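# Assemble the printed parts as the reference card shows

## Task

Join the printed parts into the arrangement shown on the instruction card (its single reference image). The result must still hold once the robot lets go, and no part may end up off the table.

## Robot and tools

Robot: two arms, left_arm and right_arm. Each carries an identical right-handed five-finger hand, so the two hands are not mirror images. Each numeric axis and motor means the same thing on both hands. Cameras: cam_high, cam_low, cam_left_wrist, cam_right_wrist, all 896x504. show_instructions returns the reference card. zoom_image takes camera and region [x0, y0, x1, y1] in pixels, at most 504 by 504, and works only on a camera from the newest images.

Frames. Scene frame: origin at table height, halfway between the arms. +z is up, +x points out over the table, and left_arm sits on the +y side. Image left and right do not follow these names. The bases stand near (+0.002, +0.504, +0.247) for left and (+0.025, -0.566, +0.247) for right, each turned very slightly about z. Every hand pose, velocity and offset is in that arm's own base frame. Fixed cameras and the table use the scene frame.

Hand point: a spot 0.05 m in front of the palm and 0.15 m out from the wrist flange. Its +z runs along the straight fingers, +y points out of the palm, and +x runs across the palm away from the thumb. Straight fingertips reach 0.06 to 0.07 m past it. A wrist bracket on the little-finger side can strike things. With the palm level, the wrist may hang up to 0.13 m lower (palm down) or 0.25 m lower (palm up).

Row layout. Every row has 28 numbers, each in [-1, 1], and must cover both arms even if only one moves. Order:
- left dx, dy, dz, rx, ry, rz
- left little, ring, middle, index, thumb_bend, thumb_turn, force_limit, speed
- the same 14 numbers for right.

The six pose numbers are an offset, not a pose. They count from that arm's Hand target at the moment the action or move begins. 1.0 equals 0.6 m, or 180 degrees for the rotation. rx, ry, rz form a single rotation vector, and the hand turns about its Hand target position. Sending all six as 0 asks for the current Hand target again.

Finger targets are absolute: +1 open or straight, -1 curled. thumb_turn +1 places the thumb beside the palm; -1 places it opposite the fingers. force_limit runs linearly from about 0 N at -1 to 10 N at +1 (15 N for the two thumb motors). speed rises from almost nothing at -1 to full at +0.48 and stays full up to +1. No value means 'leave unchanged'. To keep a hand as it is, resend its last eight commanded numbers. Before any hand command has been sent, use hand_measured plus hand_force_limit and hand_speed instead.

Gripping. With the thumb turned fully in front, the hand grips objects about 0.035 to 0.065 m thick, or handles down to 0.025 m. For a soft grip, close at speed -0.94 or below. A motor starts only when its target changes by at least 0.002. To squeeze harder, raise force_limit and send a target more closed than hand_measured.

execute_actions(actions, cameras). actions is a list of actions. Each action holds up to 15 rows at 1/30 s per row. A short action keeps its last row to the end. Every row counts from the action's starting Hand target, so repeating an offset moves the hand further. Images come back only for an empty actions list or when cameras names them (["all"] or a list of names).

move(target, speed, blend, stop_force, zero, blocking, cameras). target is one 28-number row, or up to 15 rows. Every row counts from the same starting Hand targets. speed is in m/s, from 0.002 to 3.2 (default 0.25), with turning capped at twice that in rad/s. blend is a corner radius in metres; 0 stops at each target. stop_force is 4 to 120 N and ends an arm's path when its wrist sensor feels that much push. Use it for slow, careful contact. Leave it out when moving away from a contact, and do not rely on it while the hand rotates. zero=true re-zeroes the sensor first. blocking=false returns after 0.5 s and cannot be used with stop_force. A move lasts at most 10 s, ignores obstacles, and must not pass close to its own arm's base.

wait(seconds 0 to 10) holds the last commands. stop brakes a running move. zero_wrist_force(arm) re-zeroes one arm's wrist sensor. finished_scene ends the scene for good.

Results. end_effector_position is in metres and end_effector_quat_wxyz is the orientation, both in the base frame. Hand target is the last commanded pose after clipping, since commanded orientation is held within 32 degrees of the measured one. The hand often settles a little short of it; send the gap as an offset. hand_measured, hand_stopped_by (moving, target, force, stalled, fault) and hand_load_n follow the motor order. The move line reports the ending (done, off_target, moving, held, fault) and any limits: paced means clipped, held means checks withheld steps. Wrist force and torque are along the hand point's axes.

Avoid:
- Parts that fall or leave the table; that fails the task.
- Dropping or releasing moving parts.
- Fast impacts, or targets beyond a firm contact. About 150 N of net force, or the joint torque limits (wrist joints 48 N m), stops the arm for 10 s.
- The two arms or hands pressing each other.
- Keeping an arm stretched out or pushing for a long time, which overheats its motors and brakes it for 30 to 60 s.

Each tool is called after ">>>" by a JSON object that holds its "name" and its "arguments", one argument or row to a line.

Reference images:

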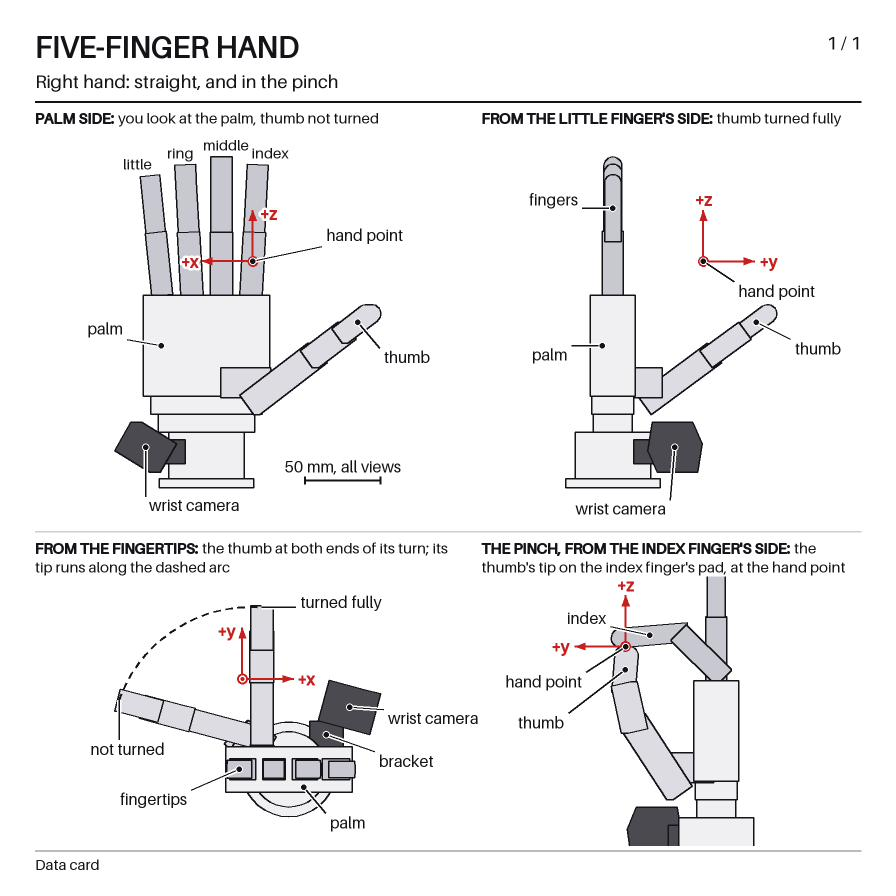

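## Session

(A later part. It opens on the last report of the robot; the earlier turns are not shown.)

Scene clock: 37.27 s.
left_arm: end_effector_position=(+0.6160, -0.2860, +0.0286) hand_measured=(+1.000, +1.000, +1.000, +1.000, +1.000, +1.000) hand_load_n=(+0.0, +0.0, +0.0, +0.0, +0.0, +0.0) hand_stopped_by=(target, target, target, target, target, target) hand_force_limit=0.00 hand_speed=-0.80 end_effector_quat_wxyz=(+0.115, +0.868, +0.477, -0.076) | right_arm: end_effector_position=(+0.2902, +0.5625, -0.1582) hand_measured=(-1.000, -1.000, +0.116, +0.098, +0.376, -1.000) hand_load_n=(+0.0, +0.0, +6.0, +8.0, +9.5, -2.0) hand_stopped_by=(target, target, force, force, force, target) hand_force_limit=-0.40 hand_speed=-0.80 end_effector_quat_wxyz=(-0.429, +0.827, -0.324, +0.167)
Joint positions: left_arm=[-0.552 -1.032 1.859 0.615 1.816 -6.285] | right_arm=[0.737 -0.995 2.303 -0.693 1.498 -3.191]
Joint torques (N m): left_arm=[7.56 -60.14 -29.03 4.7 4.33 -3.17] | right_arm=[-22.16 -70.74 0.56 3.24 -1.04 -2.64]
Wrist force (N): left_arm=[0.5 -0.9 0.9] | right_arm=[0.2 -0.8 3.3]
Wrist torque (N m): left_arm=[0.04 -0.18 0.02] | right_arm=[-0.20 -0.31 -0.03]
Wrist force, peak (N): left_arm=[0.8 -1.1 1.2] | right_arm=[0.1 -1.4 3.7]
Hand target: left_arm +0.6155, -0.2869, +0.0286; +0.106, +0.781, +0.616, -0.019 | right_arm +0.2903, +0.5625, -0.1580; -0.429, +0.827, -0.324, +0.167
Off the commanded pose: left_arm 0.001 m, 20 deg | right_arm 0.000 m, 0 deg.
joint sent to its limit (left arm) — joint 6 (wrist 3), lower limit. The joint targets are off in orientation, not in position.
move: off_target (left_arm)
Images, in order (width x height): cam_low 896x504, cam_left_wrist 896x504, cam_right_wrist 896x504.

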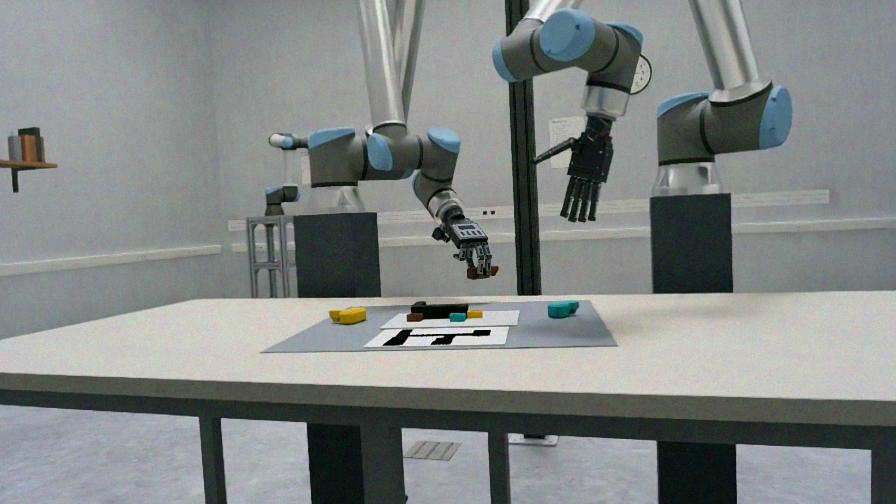

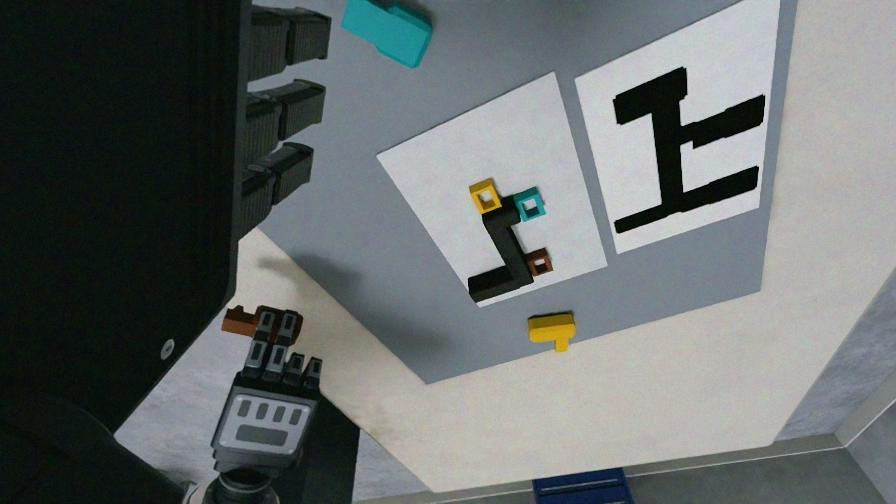

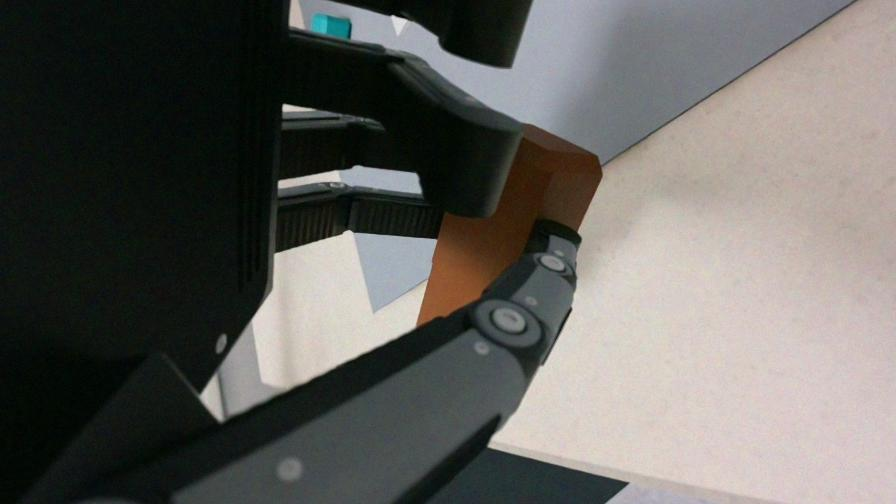

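>>> {"name": "move", "arguments": {
  "target": [
    [0,0,0,0,0,0,1,1,1,1,1,1,0,-0.8,0.05,0,0.07,0,0,0.05,-1,-1,-0.5,-0.5,0.0,-1,-0.4,-0.8],
    [0,0,0,0,0,0,1,1,1,1,1,1,0,-0.8,0.618,-0.12,0.07,0,0,0.283,-1,-1,-0.5,-0.5,0.0,-1,-0.4,-0.8]
  ],
  "speed": 0.2,
  "blend": 0.03,
  "cameras": ["all"]
}}

>>> {"name": "zoom_image", "arguments": {
  "camera": "cam_left_wrist",
  "region": [440, 160, 660, 380]
}}

>>> {"name": "zoom_image", "arguments": {
  "camera": "cam_low",
  "region": [370, 240, 510, 350]
}}

Scene clock: 41.17 s.
left_arm: end_effector_position=(+0.6160, -0.2860, +0.0286) hand_measured=(+1.000, +1.000, +1.000, +1.000, +1.000, +1.000) hand_load_n=(+0.0, +0.0, +0.0, +0.0, +0.0, +0.0) hand_stopped_by=(target, target, target, target, target, target) hand_force_limit=0.00 hand_speed=-0.80 end_effector_quat_wxyz=(+0.115, +0.868, +0.477, -0.076) | right_arm: end_effector_position=(+0.6610, +0.4905, -0.1160) hand_measured=(-1.000, -1.000, +0.116, +0.098, +0.376, -1.000) hand_load_n=(+0.0, +0.0, +5.5, +8.0, +9.5, -2.0) hand_stopped_by=(target, target, force, force, force, target) hand_force_limit=-0.40 hand_speed=-0.80 end_effector_quat_wxyz=(-0.459, +0.885, +0.063, -0.034)
Joint positions: left_arm=[-0.552 -1.032 1.859 0.615 1.816 -6.285] | right_arm=[0.187 -0.596 1.448 0.658 0.615 -4.636]
Joint torques (N m): left_arm=[8.43 -59.57 -28.72 4.25 4.2 -3.15] | right_arm=[-22.69 -76.29 -27.82 5.67 1.48 -3.72]
Wrist force (N): left_arm=[0.4 -1.3 0.9] | right_arm=[0.3 -0.8 3.3]
Wrist torque (N m): left_arm=[-0.03 -0.17 0.00] | right_arm=[-0.18 -0.34 0.14]
Wrist force, peak (N): left_arm=[0.6 -1.2 1.2] | right_arm=[0.0 -1.2 3.8]
Hand target: left_arm +0.6155, -0.2869, +0.0286; +0.106, +0.781, +0.616, -0.019 | right_arm +0.6611, +0.4905, -0.1160; -0.459, +0.885, +0.063, -0.034
Off the commanded pose: left_arm 0.001 m, 20 deg | right_arm 0.000 m, 0 deg.
joint sent to its limit (left arm) — joint 6 (wrist 3), lower limit. The joint targets are off in orientation, not in position.
move: off_target (left_arm)

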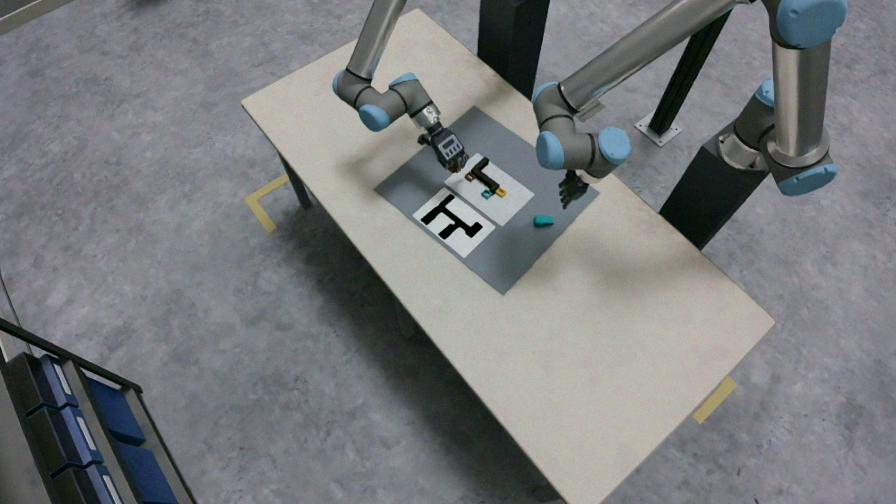

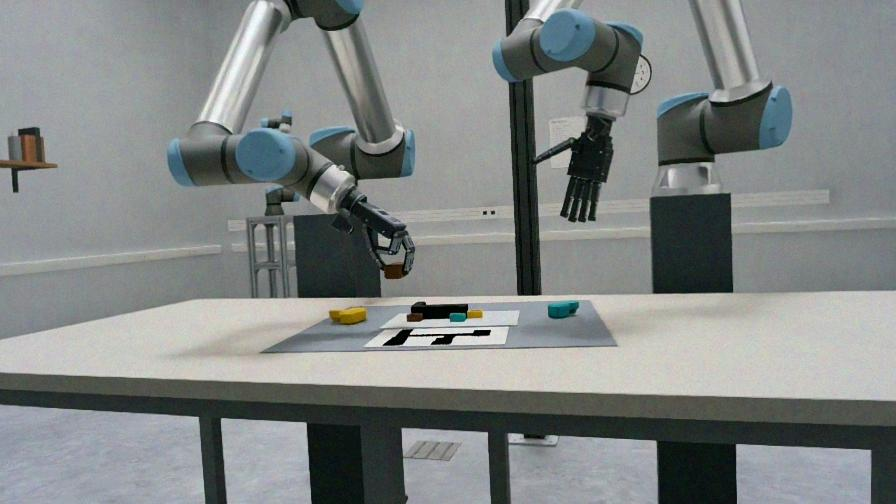

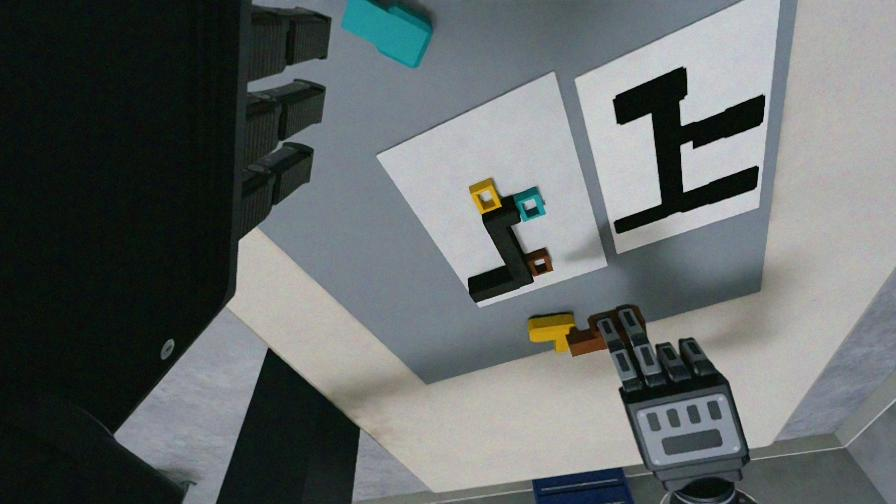

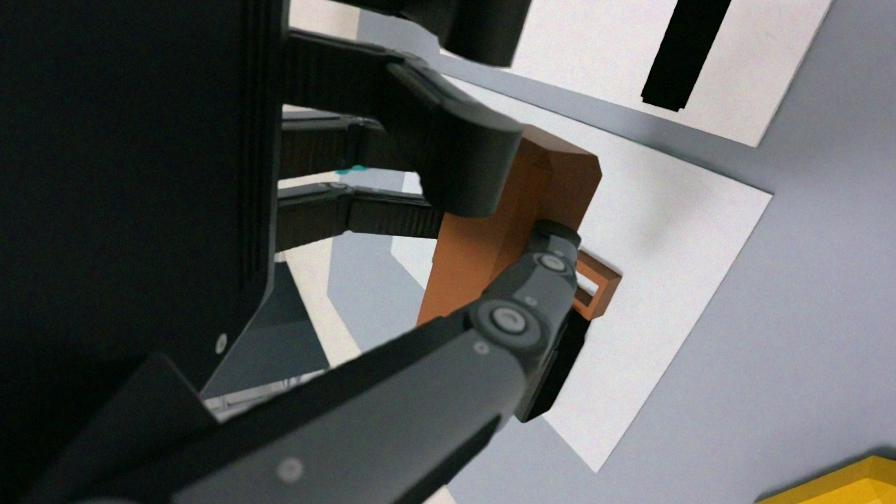

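Scaled by 2.291.

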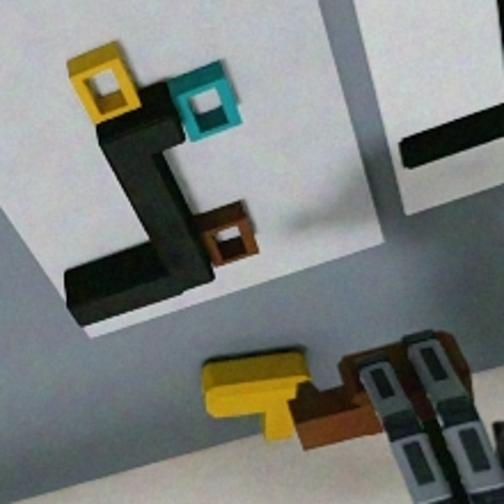

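Scaled by 3.600.

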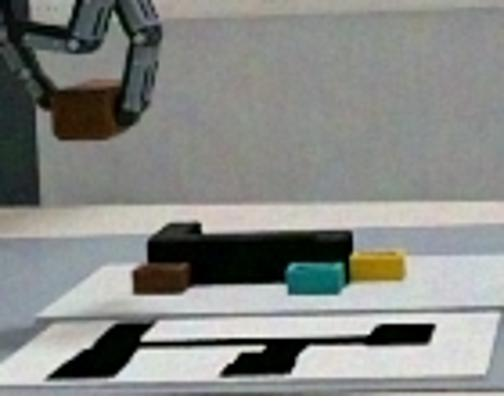

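>>> {"name": "move", "arguments": {
  "target": [0,0,0,0,0,0,1,1,1,1,1,1,0,-0.8,-0.024,0.032,-0.083,0,0,0,-1,-1,-0.5,-0.5,0.0,-1,-0.4,-0.8],
  "speed": 0.1,
  "cameras": ["all"]
}}

>>> {"name": "zoom_image", "arguments": {
  "camera": "cam_left_wrist",
  "region": [460, 170, 640, 340]
}}

>>> {"name": "zoom_image", "arguments": {
  "camera": "cam_low",
  "region": [370, 240, 510, 350]
}}

>>> {"name": "zoom_image", "arguments": {
  "camera": "cam_high",
  "region": [420, 130, 540, 230]
}}

Scene clock: 42.73 s.
left_arm: end_effector_position=(+0.6160, -0.2860, +0.0286) hand_measured=(+1.000, +1.000, +1.000, +1.000, +1.000, +1.000) hand_load_n=(+0.0, +0.5, +0.0, +0.0, +0.0, +0.0) hand_stopped_by=(target, target, target, target, target, target) hand_force_limit=0.00 hand_speed=-0.80 end_effector_quat_wxyz=(+0.115, +0.868, +0.477, -0.076) | right_arm: end_effector_position=(+0.6467, +0.5096, -0.1656) hand_measured=(-1.000, -1.000, +0.116, +0.098, +0.376, -1.000) hand_load_n=(+0.0, +0.0, +6.0, +8.5, +9.5, -2.0) hand_stopped_by=(target, target, force, force, force, target) hand_force_limit=-0.40 hand_speed=-0.80 end_effector_quat_wxyz=(-0.459, +0.885, +0.063, -0.034)
Joint positions: left_arm=[-0.552 -1.032 1.859 0.615 1.816 -6.285] | right_arm=[0.215 -0.545 1.448 0.567 0.617 -4.588]
Joint torques (N m): left_arm=[8.93 -58.92 -28.67 4.39 4.24 -3.11] | right_arm=[16.28 -77.22 -27.79 1.56 0.41 4.04]
Wrist force (N): left_arm=[0.7 -1.1 0.8] | right_arm=[-0.1 -1.1 3.6]
Wrist torque (N m): left_arm=[0.01 -0.21 0.02] | right_arm=[-0.24 -0.30 -0.06]
Wrist force, peak (N): left_arm=[0.8 -1.2 1.0] | right_arm=[0.3 -0.6 4.0]
Hand target: left_arm +0.6155, -0.2869, +0.0286; +0.106, +0.781, +0.616, -0.019 | right_arm +0.6467, +0.5097, -0.1658; -0.459, +0.885, +0.063, -0.034
Off the commanded pose: left_arm 0.001 m, 20 deg | right_arm 0.000 m, 0 deg.
joint sent to its limit (left arm) — joint 6 (wrist 3), lower limit. The joint targets are off in orientation, not in position.
move: off_target (left_arm)

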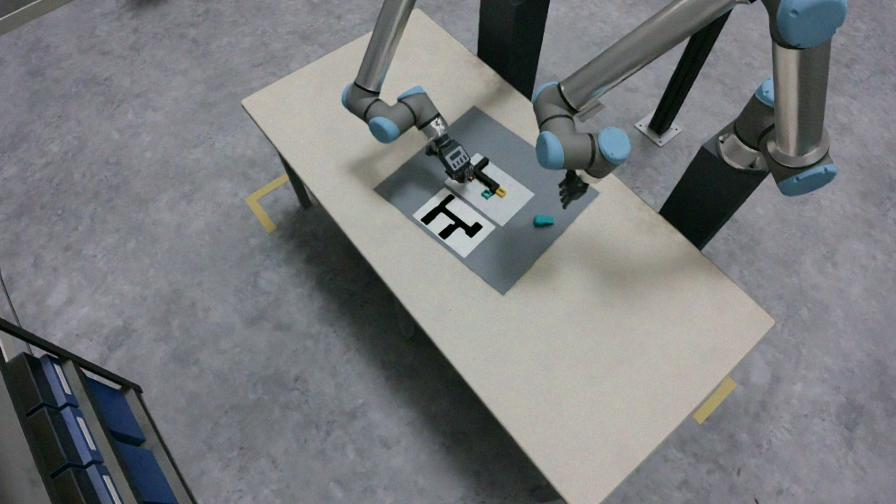

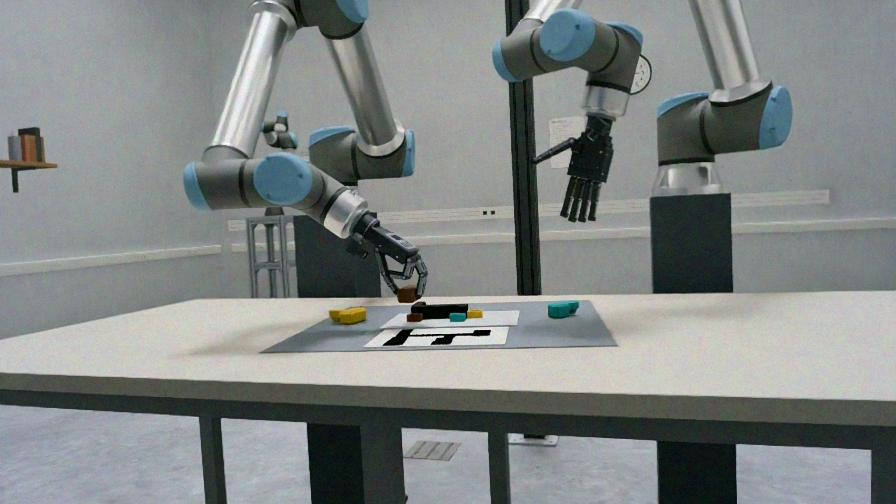

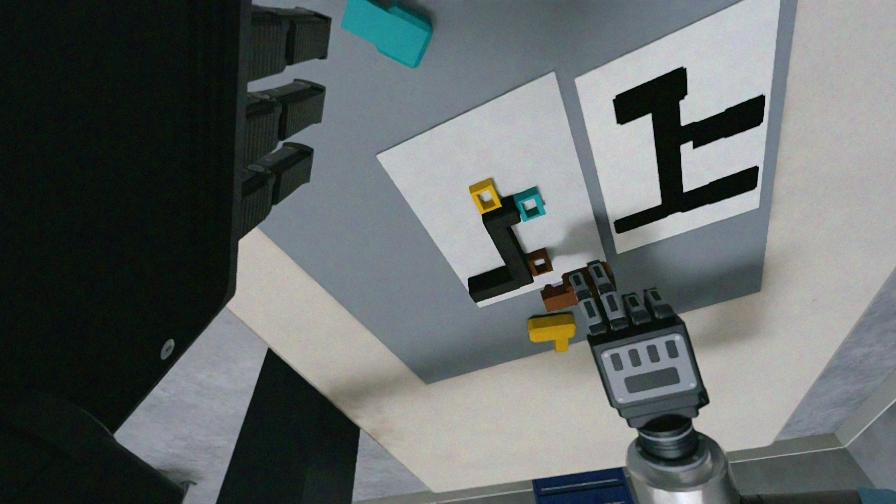

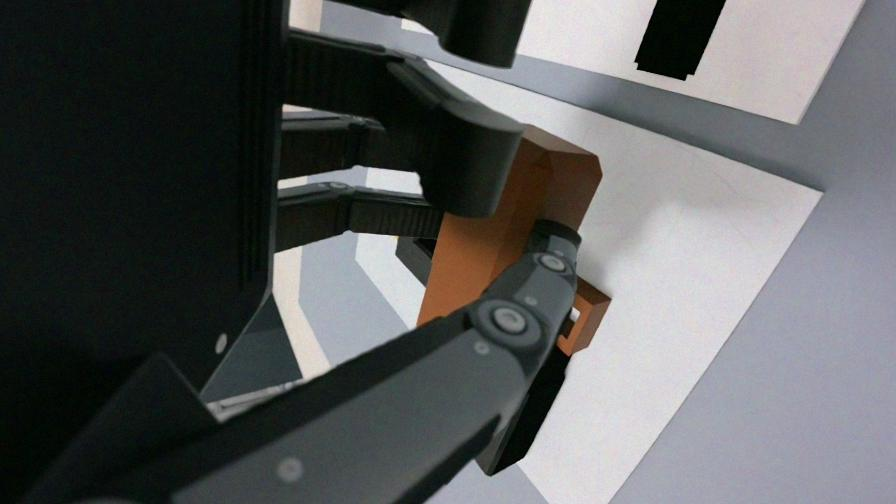

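Scaled by 2.800.

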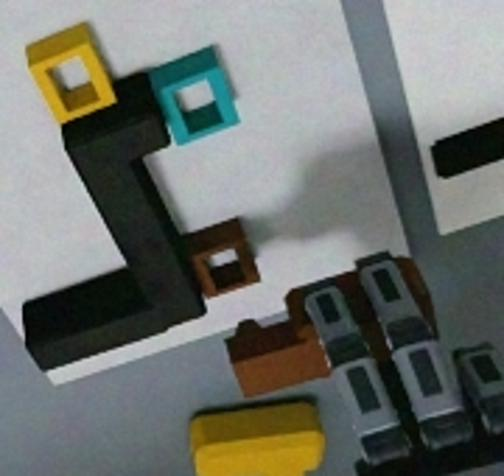

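Scaled by 3.600.

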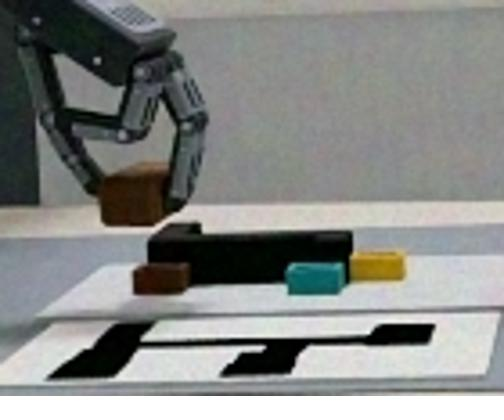

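Scaled by 4.200.

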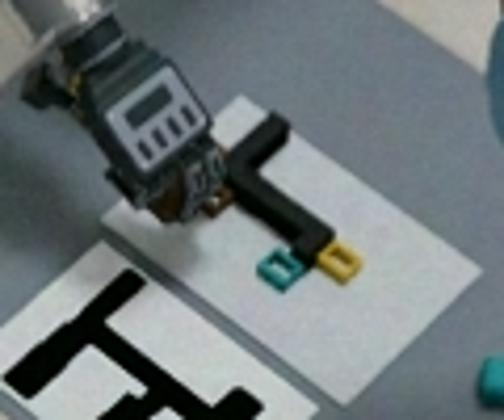

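>>> {"name": "move", "arguments": {
  "target": [0,0,0,0,0,0,1,1,1,1,1,1,0,-0.8,0,0,-0.05,0,0,0.008,-1,-1,-0.5,-0.5,0.0,-1,-0.4,-0.8],
  "speed": 0.06,
  "stop_force": 5,
  "cameras": ["all"]
}}

>>> {"name": "zoom_image", "arguments": {
  "camera": "cam_left_wrist",
  "region": [500, 220, 640, 340]
}}

>>> {"name": "zoom_image", "arguments": {
  "camera": "cam_low",
  "region": [370, 270, 480, 340]
}}

>>> {"name": "zoom_image", "arguments": {
  "camera": "cam_high",
  "region": [430, 140, 520, 220]
}}

Scene clock: 45.63 s.
left_arm: end_effector_position=(+0.6160, -0.2860, +0.0286) hand_measured=(+1.000, +1.000, +1.000, +1.000, +1.000, +1.000) hand_load_n=(+0.0, +0.0, +0.0, +0.0, +0.0, +0.0) hand_stopped_by=(target, target, target, target, target, target) hand_force_limit=0.00 hand_speed=-0.80 end_effector_quat_wxyz=(+0.115, +0.868, +0.477, -0.076) | right_arm: end_effector_position=(+0.6467, +0.5097, -0.1958) hand_measured=(-1.000, -1.000, +0.116, +0.098, +0.376, -1.000) hand_load_n=(+0.0, +0.0, +5.5, +8.5, +9.5, -2.0) hand_stopped_by=(target, target, force, force, force, target) hand_force_limit=-0.40 hand_speed=-0.80 end_effector_quat_wxyz=(-0.459, +0.885, +0.074, -0.039)
Joint positions: left_arm=[-0.552 -1.032 1.859 0.615 1.816 -6.285] | right_arm=[0.216 -0.495 1.421 0.579 0.615 -4.63]
Joint torques (N m): left_arm=[7.2 -61.47 -28.24 3.89 4.19 -3.23] | right_arm=[16.01 -81.92 -26.43 6.13 -3.84 -3.62]
Wrist force (N): left_arm=[0.7 -0.7 0.9] | right_arm=[0.0 -0.7 3.3]
Wrist torque (N m): left_arm=[0.06 -0.21 0.03] | right_arm=[-0.15 -0.31 0.13]
Wrist force, peak (N): left_arm=[0.7 -1.4 1.0] | right_arm=[0.8 -1.3 3.8]
Hand target: left_arm +0.6155, -0.2869, +0.0286; +0.106, +0.781, +0.616, -0.019 | right_arm +0.6467, +0.5097, -0.1958; -0.459, +0.885, +0.074, -0.039
Off the commanded pose: left_arm 0.001 m, 20 deg | right_arm 0.000 m, 0 deg.
joint sent to its limit (left arm) — joint 6 (wrist 3), lower limit. The joint targets are off in orientation, not in position.
move: off_target (left_arm)

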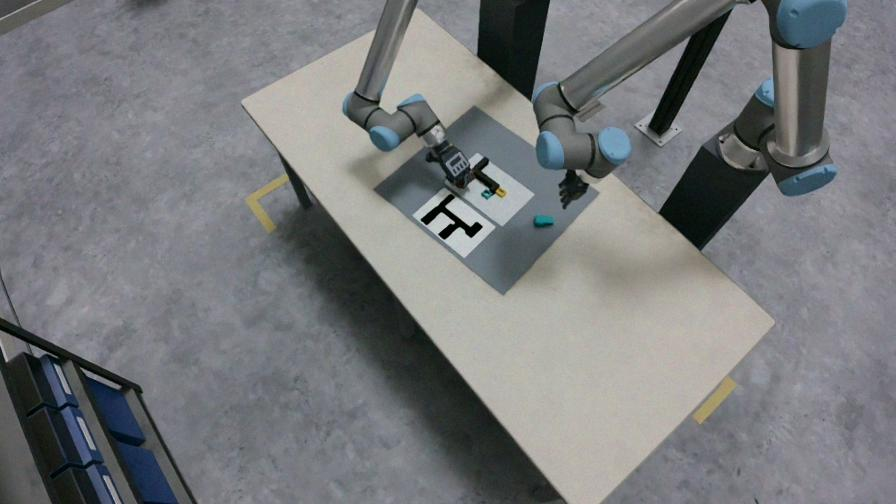

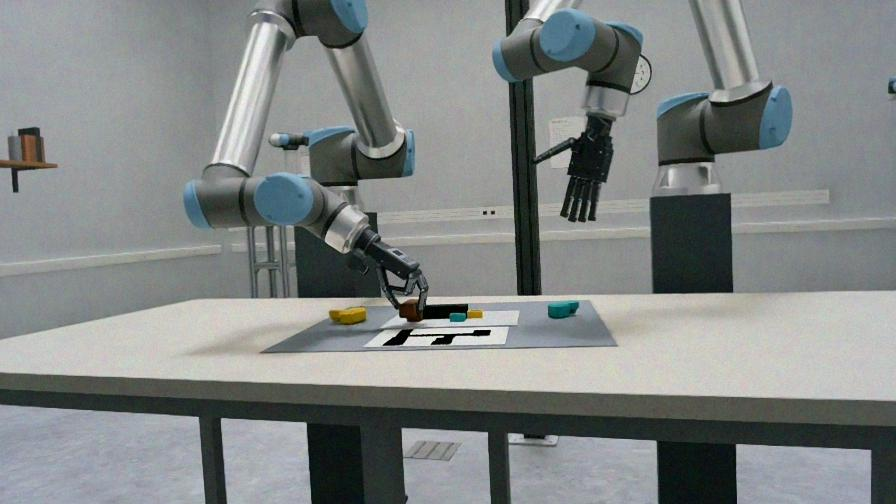

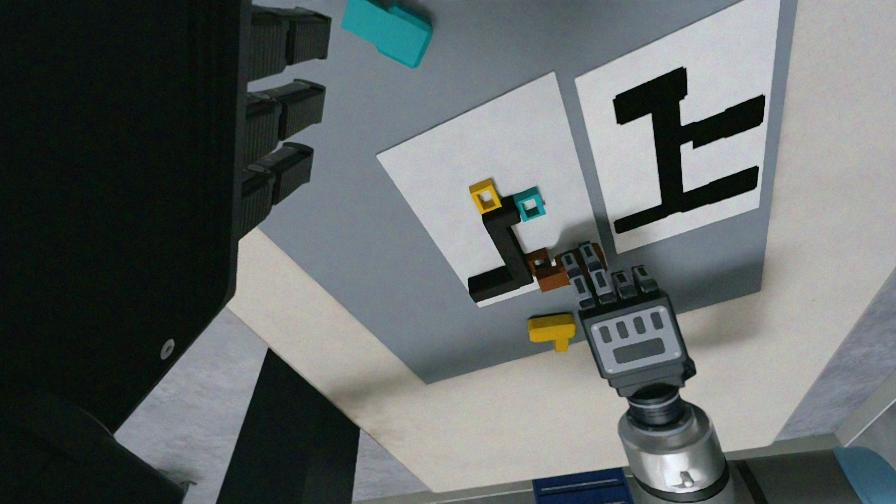

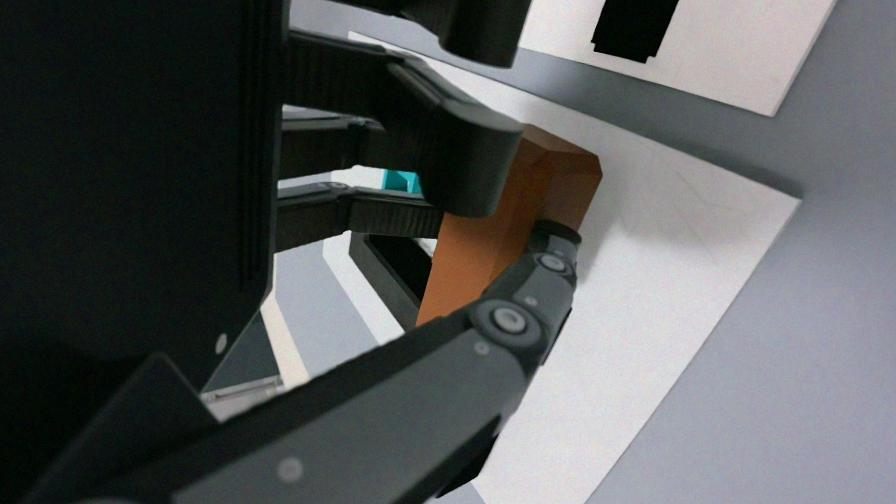

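Scaled by 3.600.

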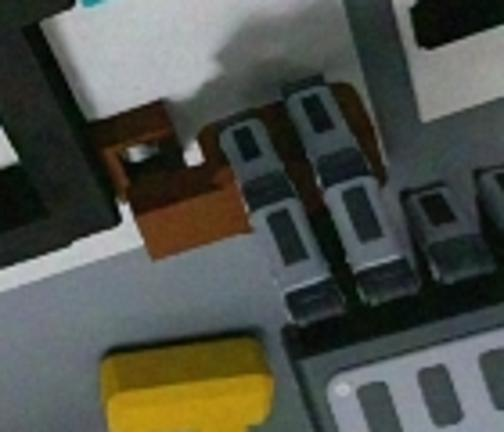

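Scaled by 4.582.

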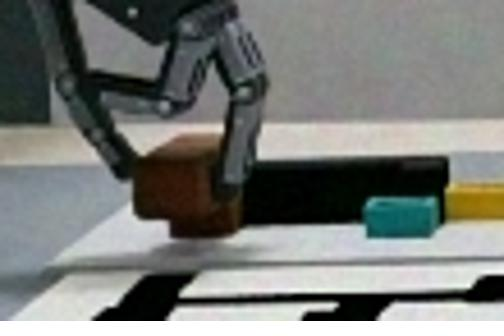

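Scaled by 5.600.

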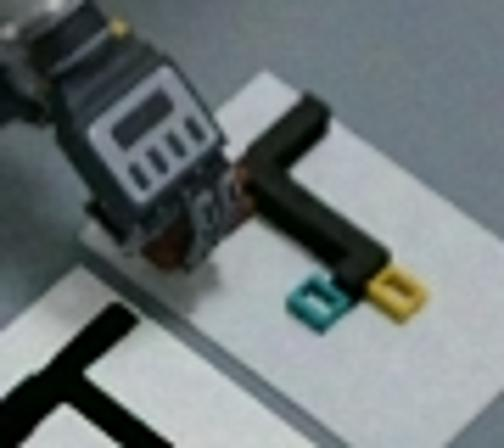

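>>> {"name": "move", "arguments": {
  "target": [0,0,0,0,0,0,1,1,1,1,1,1,0,-0.8,0,-0.006,0,0,0,0,-1,-1,-0.5,-0.5,0.0,-1,-0.4,-0.8],
  "speed": 0.06
}}

>>> {"name": "move", "arguments": {
  "target": [0,0,0,0,0,0,1,1,1,1,1,1,0,-0.8,0,0,-0.05,0,0,0,-1,-1,-0.5,-0.5,0.0,-1,-0.4,-0.8],
  "speed": 0.02,
  "stop_force": 4,
  "cameras": ["cam_left_wrist","cam_low","cam_right_wrist"]
}}

>>> {"name": "zoom_image", "arguments": {
  "camera": "cam_left_wrist",
  "region": [500, 220, 640, 340]
}}

>>> {"name": "zoom_image", "arguments": {
  "camera": "cam_low",
  "region": [370, 270, 480, 340]
}}

Scene clock: 47.60 s.
left_arm: end_effector_position=(+0.6160, -0.2860, +0.0286) hand_measured=(+1.000, +1.000, +1.000, +1.000, +1.000, +1.000) hand_load_n=(+0.0, +0.0, +0.0, +0.0, +0.0, +0.0) hand_stopped_by=(target, target, target, target, target, target) hand_force_limit=0.00 hand_speed=-0.80 end_effector_quat_wxyz=(+0.115, +0.868, +0.477, -0.076) | right_arm: end_effector_position=(+0.6467, +0.5063, -0.1959) hand_measured=(-1.000, -1.000, +0.116, +0.098, +0.376, -1.000) hand_load_n=(+0.0, +0.0, +6.0, +8.5, +9.5, -2.0) hand_stopped_by=(target, target, force, force, force, target) hand_force_limit=-0.40 hand_speed=-0.80 end_effector_quat_wxyz=(-0.459, +0.885, +0.074, -0.039)
Joint positions: left_arm=[-0.552 -1.032 1.859 0.615 1.816 -6.285] | right_arm=[0.212 -0.496 1.424 0.582 0.615 -4.637]
Joint torques (N m): left_arm=[8.41 -59.58 -27.7 3.81 4.3 -2.87] | right_arm=[-22.05 -105.56 -9.7 6.37 -3.68 -3.68]
Wrist force (N): left_arm=[0.5 -0.9 0.8] | right_arm=[-0.2 -1.0 3.3]
Wrist torque (N m): left_arm=[0.05 -0.18 0.02] | right_arm=[-0.19 -0.27 0.11]
Wrist force, peak (N): left_arm=[0.5 -1.2 1.1] | right_arm=[0.4 -0.9 3.9]
Hand target: left_arm +0.6155, -0.2869, +0.0286; +0.106, +0.781, +0.616, -0.019 | right_arm +0.6467, +0.5061, -0.1958; -0.459, +0.885, +0.074, -0.039
Off the commanded pose: left_arm 0.001 m, 20 deg | right_arm 0.000 m, 0 deg.
joint sent to its limit (left arm) — joint 6 (wrist 3), lower limit. The joint targets are off in orientation, not in position.
move: off_target (left_arm)

Scene clock: 49.50 s.
left_arm: end_effector_position=(+0.6160, -0.2860, +0.0286) hand_measured=(+1.000, +1.000, +1.000, +1.000, +1.000, +1.000) hand_load_n=(+0.0, +0.5, +0.0, +0.0, +0.0, +0.0) hand_stopped_by=(target, target, target, target, target, target) hand_force_limit=0.00 hand_speed=-0.80 end_effector_quat_wxyz=(+0.115, +0.868, +0.477, -0.076) | right_arm: end_effector_position=(+0.6467, +0.5061, -0.2092) hand_measured=(-1.000, -1.000, +0.116, +0.098, +0.376, -1.000) hand_load_n=(+0.0, +0.0, +3.5, +13.5, +7.0, +2.5) hand_stopped_by=(target, target, force, force, force, target) hand_force_limit=-0.40 hand_speed=-0.80 end_effector_quat_wxyz=(-0.459, +0.885, +0.074, -0.039)
Joint positions: left_arm=[-0.552 -1.032 1.859 0.615 1.816 -6.285] | right_arm=[0.211 -0.478 1.418 0.571 0.615 -4.638]
Joint torques (N m): left_arm=[8.1 -60.4 -27.62 3.7 4.28 -3.18] | right_arm=[-25.81 -108.36 -9.52 5.31 2.01 -3.58]
Wrist force (N): left_arm=[0.7 -0.8 1.1] | right_arm=[0.1 -4.6 7.7]
Wrist torque (N m): left_arm=[0.04 -0.22 0.03] | right_arm=[-0.17 -0.23 0.21]
Wrist force, peak (N): left_arm=[0.7 -1.3 1.2] | right_arm=[-1.0 -11.8 0.9]
Hand target: left_arm +0.6155, -0.2869, +0.0286; +0.106, +0.781, +0.616, -0.019 | right_arm +0.6467, +0.5061, -0.2092; -0.459, +0.885, +0.074, -0.039 (not the last commanded pose)
Off the commanded pose: left_arm 0.001 m, 20 deg | right_arm 0.017 m, 0 deg.
joint sent to its limit (left arm) — joint 6 (wrist 3), lower limit. The joint targets are off in orientation, not in position.
move: contact (right_arm), off_target (left_arm)
Images, in order (width x height): cam_low 896x504, cam_left_wrist 896x504, cam_right_wrist 896x504.

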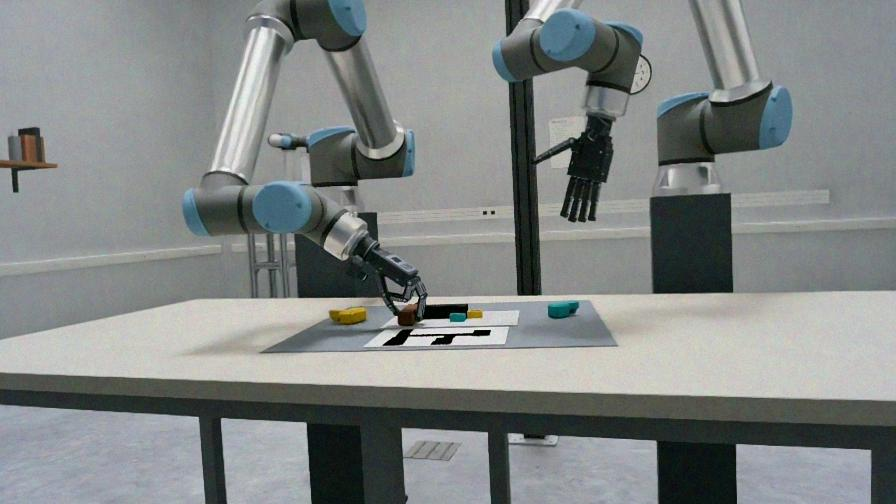

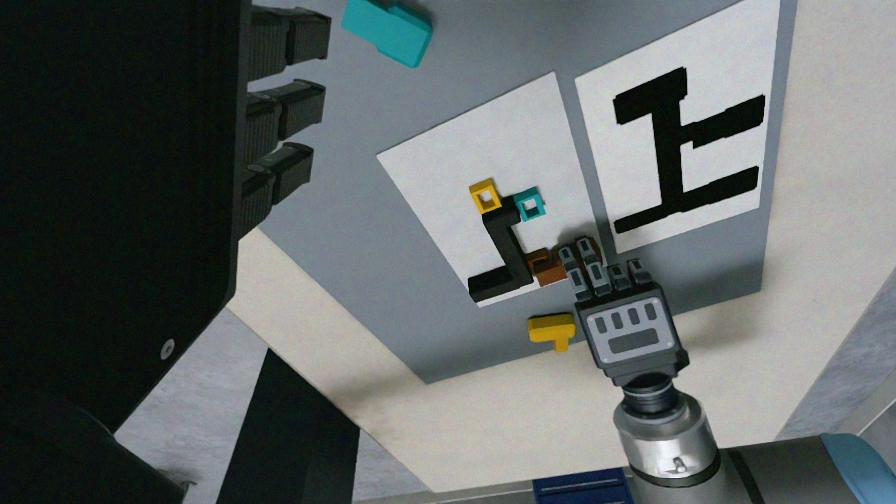

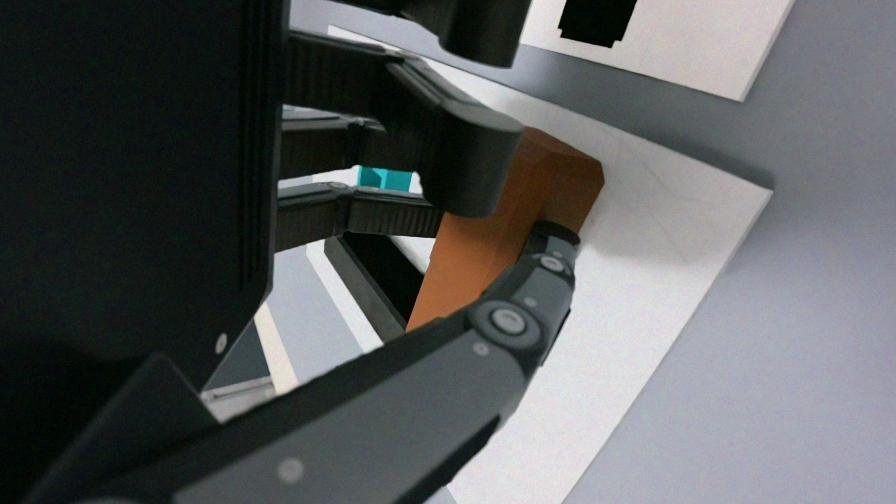

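Scaled by 3.600.

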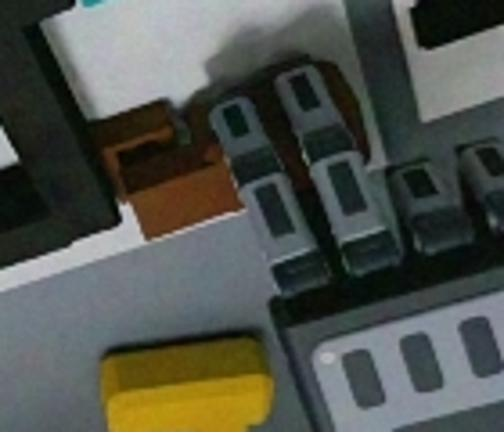

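Scaled by 4.582.

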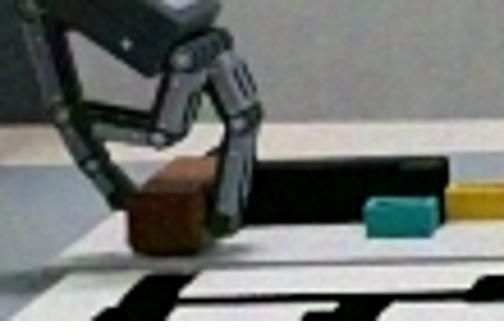

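>>> {"name": "move", "arguments": {
  "target": [
    [0,0,0,0,0,0,1,1,1,1,1,1,0,-0.8,0,0,0.005,0,0,0,-1,-1,-0.5,-0.5,0.0,-1,-0.4,-0.8],
    [0,0,0,0,0,0,1,1,1,1,1,1,0,-0.8,0,-0.004,0.005,0,0,0,-1,-1,-0.5,-0.5,0.0,-1,-0.4,-0.8]
  ],
  "speed": 0.04
}}

>>> {"name": "move", "arguments": {
  "target": [0,0,0,0,0,0,1,1,1,1,1,1,0,-0.8,0,0,-0.035,0,0,0,-1,-1,-0.5,-0.5,0.0,-1,-0.4,-0.8],
  "speed": 0.015,
  "stop_force": 4,
  "cameras": ["cam_left_wrist","cam_low"]
}}

>>> {"name": "zoom_image", "arguments": {
  "camera": "cam_left_wrist",
  "region": [510, 230, 590, 310]
}}

Scene clock: 51.77 s.
left_arm: end_effector_position=(+0.6160, -0.2860, +0.0286) hand_measured=(+1.000, +1.000, +1.000, +1.000, +1.000, +1.000) hand_load_n=(+0.0, +0.0, +0.0, +0.0, +0.0, +0.0) hand_stopped_by=(target, target, target, target, target, target) hand_force_limit=0.00 hand_speed=-0.80 end_effector_quat_wxyz=(+0.115, +0.868, +0.477, -0.076) | right_arm: end_effector_position=(+0.6467, +0.5039, -0.2062) hand_measured=(-1.000, -1.000, +0.116, +0.098, +0.376, -1.000) hand_load_n=(+0.0, +0.0, +3.5, +17.5, +6.5, +6.0) hand_stopped_by=(target, target, force, force, force, target) hand_force_limit=-0.40 hand_speed=-0.80 end_effector_quat_wxyz=(-0.459, +0.885, +0.074, -0.039)
Joint positions: left_arm=[-0.552 -1.032 1.859 0.615 1.816 -6.285] | right_arm=[0.209 -0.482 1.421 0.576 0.615 -4.642]
Joint torques (N m): left_arm=[7.21 -61.13 -27.81 3.55 4.33 -3.18] | right_arm=[-30.44 -104.42 -8.28 5.41 -1.2 -3.95]
Wrist force (N): left_arm=[0.6 -0.6 0.9] | right_arm=[2.4 -8.0 10.0]
Wrist torque (N m): left_arm=[0.09 -0.20 0.03] | right_arm=[0.01 -0.14 0.31]
Wrist force, peak (N): left_arm=[0.6 -1.2 1.1] | right_arm=[2.4 -8.0 10.0]
Hand target: left_arm +0.6155, -0.2869, +0.0286; +0.106, +0.781, +0.616, -0.019 | right_arm +0.6467, +0.5037, -0.2062; -0.459, +0.885, +0.074, -0.039
Off the commanded pose: left_arm 0.001 m, 20 deg | right_arm 0.000 m, 0 deg.
joint sent to its limit (left arm) — joint 6 (wrist 3), lower limit. The joint targets are off in orientation, not in position.
move: off_target (left_arm)

Scene clock: 53.07 s.
left_arm: end_effector_position=(+0.6160, -0.2860, +0.0286) hand_measured=(+1.000, +1.000, +1.000, +1.000, +1.000, +1.000) hand_load_n=(+0.0, +0.0, +0.0, +0.0, +0.0, +0.0) hand_stopped_by=(target, target, target, target, target, target) hand_force_limit=0.00 hand_speed=-0.80 end_effector_quat_wxyz=(+0.115, +0.868, +0.477, -0.076) | right_arm: end_effector_position=(+0.6466, +0.5037, -0.2078) hand_measured=(-1.000, -1.000, +0.116, +0.098, +0.376, -1.000) hand_load_n=(+0.0, +0.0, +1.5, +16.5, +7.5, +3.0) hand_stopped_by=(target, target, force, force, force, target) hand_force_limit=-0.40 hand_speed=-0.80 end_effector_quat_wxyz=(-0.459, +0.885, +0.074, -0.039)
Joint positions: left_arm=[-0.552 -1.032 1.859 0.615 1.816 -6.285] | right_arm=[0.208 -0.48 1.421 0.575 0.615 -4.643]
Joint torques (N m): left_arm=[8.38 -61.6 -27.09 3.42 4.26 -2.97] | right_arm=[-16.16 -107.18 -10.39 6.14 2.55 -3.04]
Wrist force (N): left_arm=[0.6 -1.0 0.8] | right_arm=[-0.1 -5.1 7.7]
Wrist torque (N m): left_arm=[0.03 -0.20 0.02] | right_arm=[-0.04 -0.18 0.26]
Wrist force, peak (N): left_arm=[0.8 -1.1 1.0] | right_arm=[0.4 -13.4 2.1]
Hand target: left_arm +0.6155, -0.2869, +0.0286; +0.106, +0.781, +0.616, -0.019 | right_arm +0.6466, +0.5037, -0.2078; -0.459, +0.885, +0.074, -0.039 (not the last commanded pose)
Off the commanded pose: left_arm 0.001 m, 20 deg | right_arm 0.019 m, 0 deg.
joint sent to its limit (left arm) — joint 6 (wrist 3), lower limit. The joint targets are off in orientation, not in position.
move: contact (right_arm), off_target (left_arm)
Images, in order (width x height): cam_low 896x504, cam_left_wrist 896x504.

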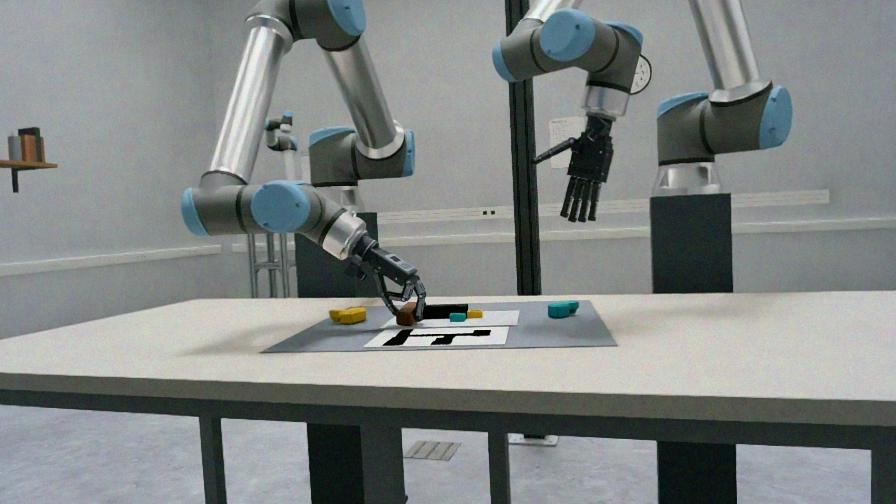

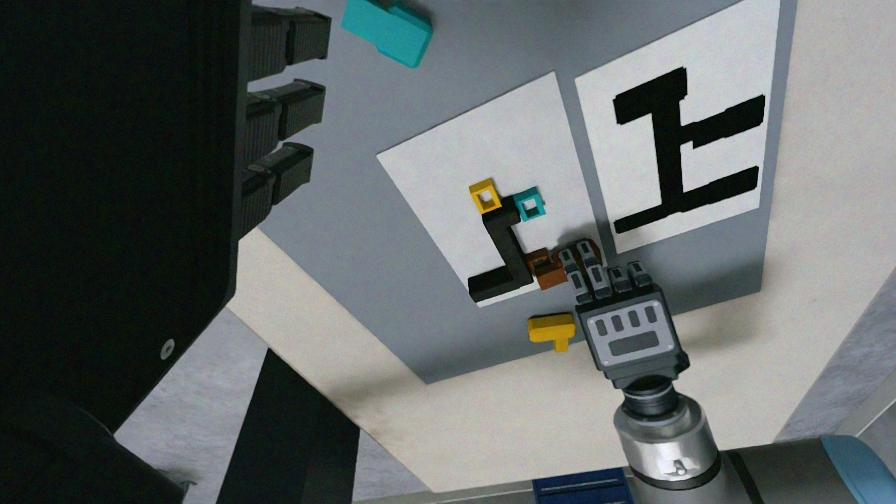

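Scaled by 6.300.

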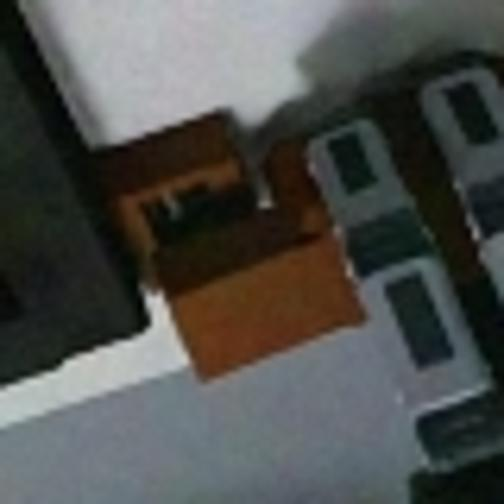

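>>> {"name": "move", "arguments": {
  "target": [0,0,0,0,0,0,1,1,1,1,1,1,0,-0.8,0,0.005,0.002,0,0,0,-1,-1,-0.5,-0.5,0.0,-1,-0.4,-0.8],
  "speed": 0.02
}}

>>> {"name": "move", "arguments": {
  "target": [0,0,0,0,0,0,1,1,1,1,1,1,0,-0.8,0,0.0025,0.0,0,0,0,-1,-1,-0.5,-0.5,0.0,-1,-0.4,-0.8],
  "speed": 0.02
}}

Scene clock: 54.17 s.
left_arm: end_effector_position=(+0.6160, -0.2860, +0.0286) hand_measured=(+1.000, +1.000, +1.000, +1.000, +1.000, +1.000) hand_load_n=(+0.0, +0.0, +0.0, +0.0, +0.0, +0.0) hand_stopped_by=(target, target, target, target, target, target) hand_force_limit=0.00 hand_speed=-0.80 end_effector_quat_wxyz=(+0.115, +0.868, +0.477, -0.076) | right_arm: end_effector_position=(+0.6466, +0.5065, -0.2066) hand_measured=(-1.000, -1.000, +0.116, +0.098, +0.376, -1.000) hand_load_n=(+0.0, +0.0, +1.0, +9.5, +8.0, -4.5) hand_stopped_by=(target, target, force, force, force, target) hand_force_limit=-0.40 hand_speed=-0.80 end_effector_quat_wxyz=(-0.459, +0.885, +0.074, -0.039)
Joint positions: left_arm=[-0.552 -1.032 1.859 0.615 1.816 -6.285] | right_arm=[0.212 -0.481 1.419 0.573 0.615 -4.637]
Joint torques (N m): left_arm=[7.57 -60.13 -27.88 3.53 4.26 -3.17] | right_arm=[17.45 -103.54 -24.96 2.07 0.65 3.49]
Wrist force (N): left_arm=[0.8 -0.7 1.0] | right_arm=[-0.5 -0.2 3.5]
Wrist torque (N m): left_arm=[0.06 -0.23 0.04] | right_arm=[-0.08 -0.23 -0.07]
Wrist force, peak (N): left_arm=[1.0 -0.7 1.2] | right_arm=[-0.4 -5.0 8.2]
Hand target: left_arm +0.6155, -0.2869, +0.0286; +0.106, +0.781, +0.616, -0.019 | right_arm +0.6466, +0.5067, -0.2066; -0.459, +0.885, +0.074, -0.039
Off the commanded pose: left_arm 0.001 m, 20 deg | right_arm 0.000 m, 0 deg.
joint sent to its limit (left arm) — joint 6 (wrist 3), lower limit. The joint targets are off in orientation, not in position.
move: off_target (left_arm)

Scene clock: 54.87 s.
left_arm: end_effector_position=(+0.6160, -0.2860, +0.0286) hand_measured=(+1.000, +1.000, +1.000, +1.000, +1.000, +1.000) hand_load_n=(+0.0, +0.0, +0.0, +0.0, +0.0, +0.0) hand_stopped_by=(target, target, target, target, target, target) hand_force_limit=0.00 hand_speed=-0.80 end_effector_quat_wxyz=(+0.115, +0.868, +0.477, -0.076) | right_arm: end_effector_position=(+0.6466, +0.5081, -0.2065) hand_measured=(-1.000, -1.000, +0.116, +0.098, +0.376, -1.000) hand_load_n=(+0.0, +0.0, +1.5, +9.5, +7.5, -4.5) hand_stopped_by=(target, target, force, force, force, target) hand_force_limit=-0.40 hand_speed=-0.80 end_effector_quat_wxyz=(-0.459, +0.885, +0.074, -0.039)
Joint positions: left_arm=[-0.552 -1.032 1.859 0.615 1.816 -6.285] | right_arm=[0.214 -0.481 1.417 0.572 0.615 -4.633]
Joint torques (N m): left_arm=[7.01 -59.99 -27.06 3.33 4.32 -2.91] | right_arm=[20.31 -82.87 -26.68 1.92 1.18 3.66]
Wrist force (N): left_arm=[0.6 -1.1 1.0] | right_arm=[-0.8 -0.3 3.4]
Wrist torque (N m): left_arm=[0.01 -0.19 0.02] | right_arm=[-0.09 -0.19 -0.09]
Wrist force, peak (N): left_arm=[0.7 -1.4 0.9] | right_arm=[-0.5 -0.5 3.8]
Hand target: left_arm +0.6155, -0.2869, +0.0286; +0.106, +0.781, +0.616, -0.019 | right_arm +0.6466, +0.5082, -0.2066; -0.459, +0.885, +0.074, -0.039
Off the commanded pose: left_arm 0.001 m, 20 deg | right_arm 0.000 m, 0 deg.
joint sent to its limit (left arm) — joint 6 (wrist 3), lower limit. The joint targets are off in orientation, not in position.
move: off_target (left_arm)


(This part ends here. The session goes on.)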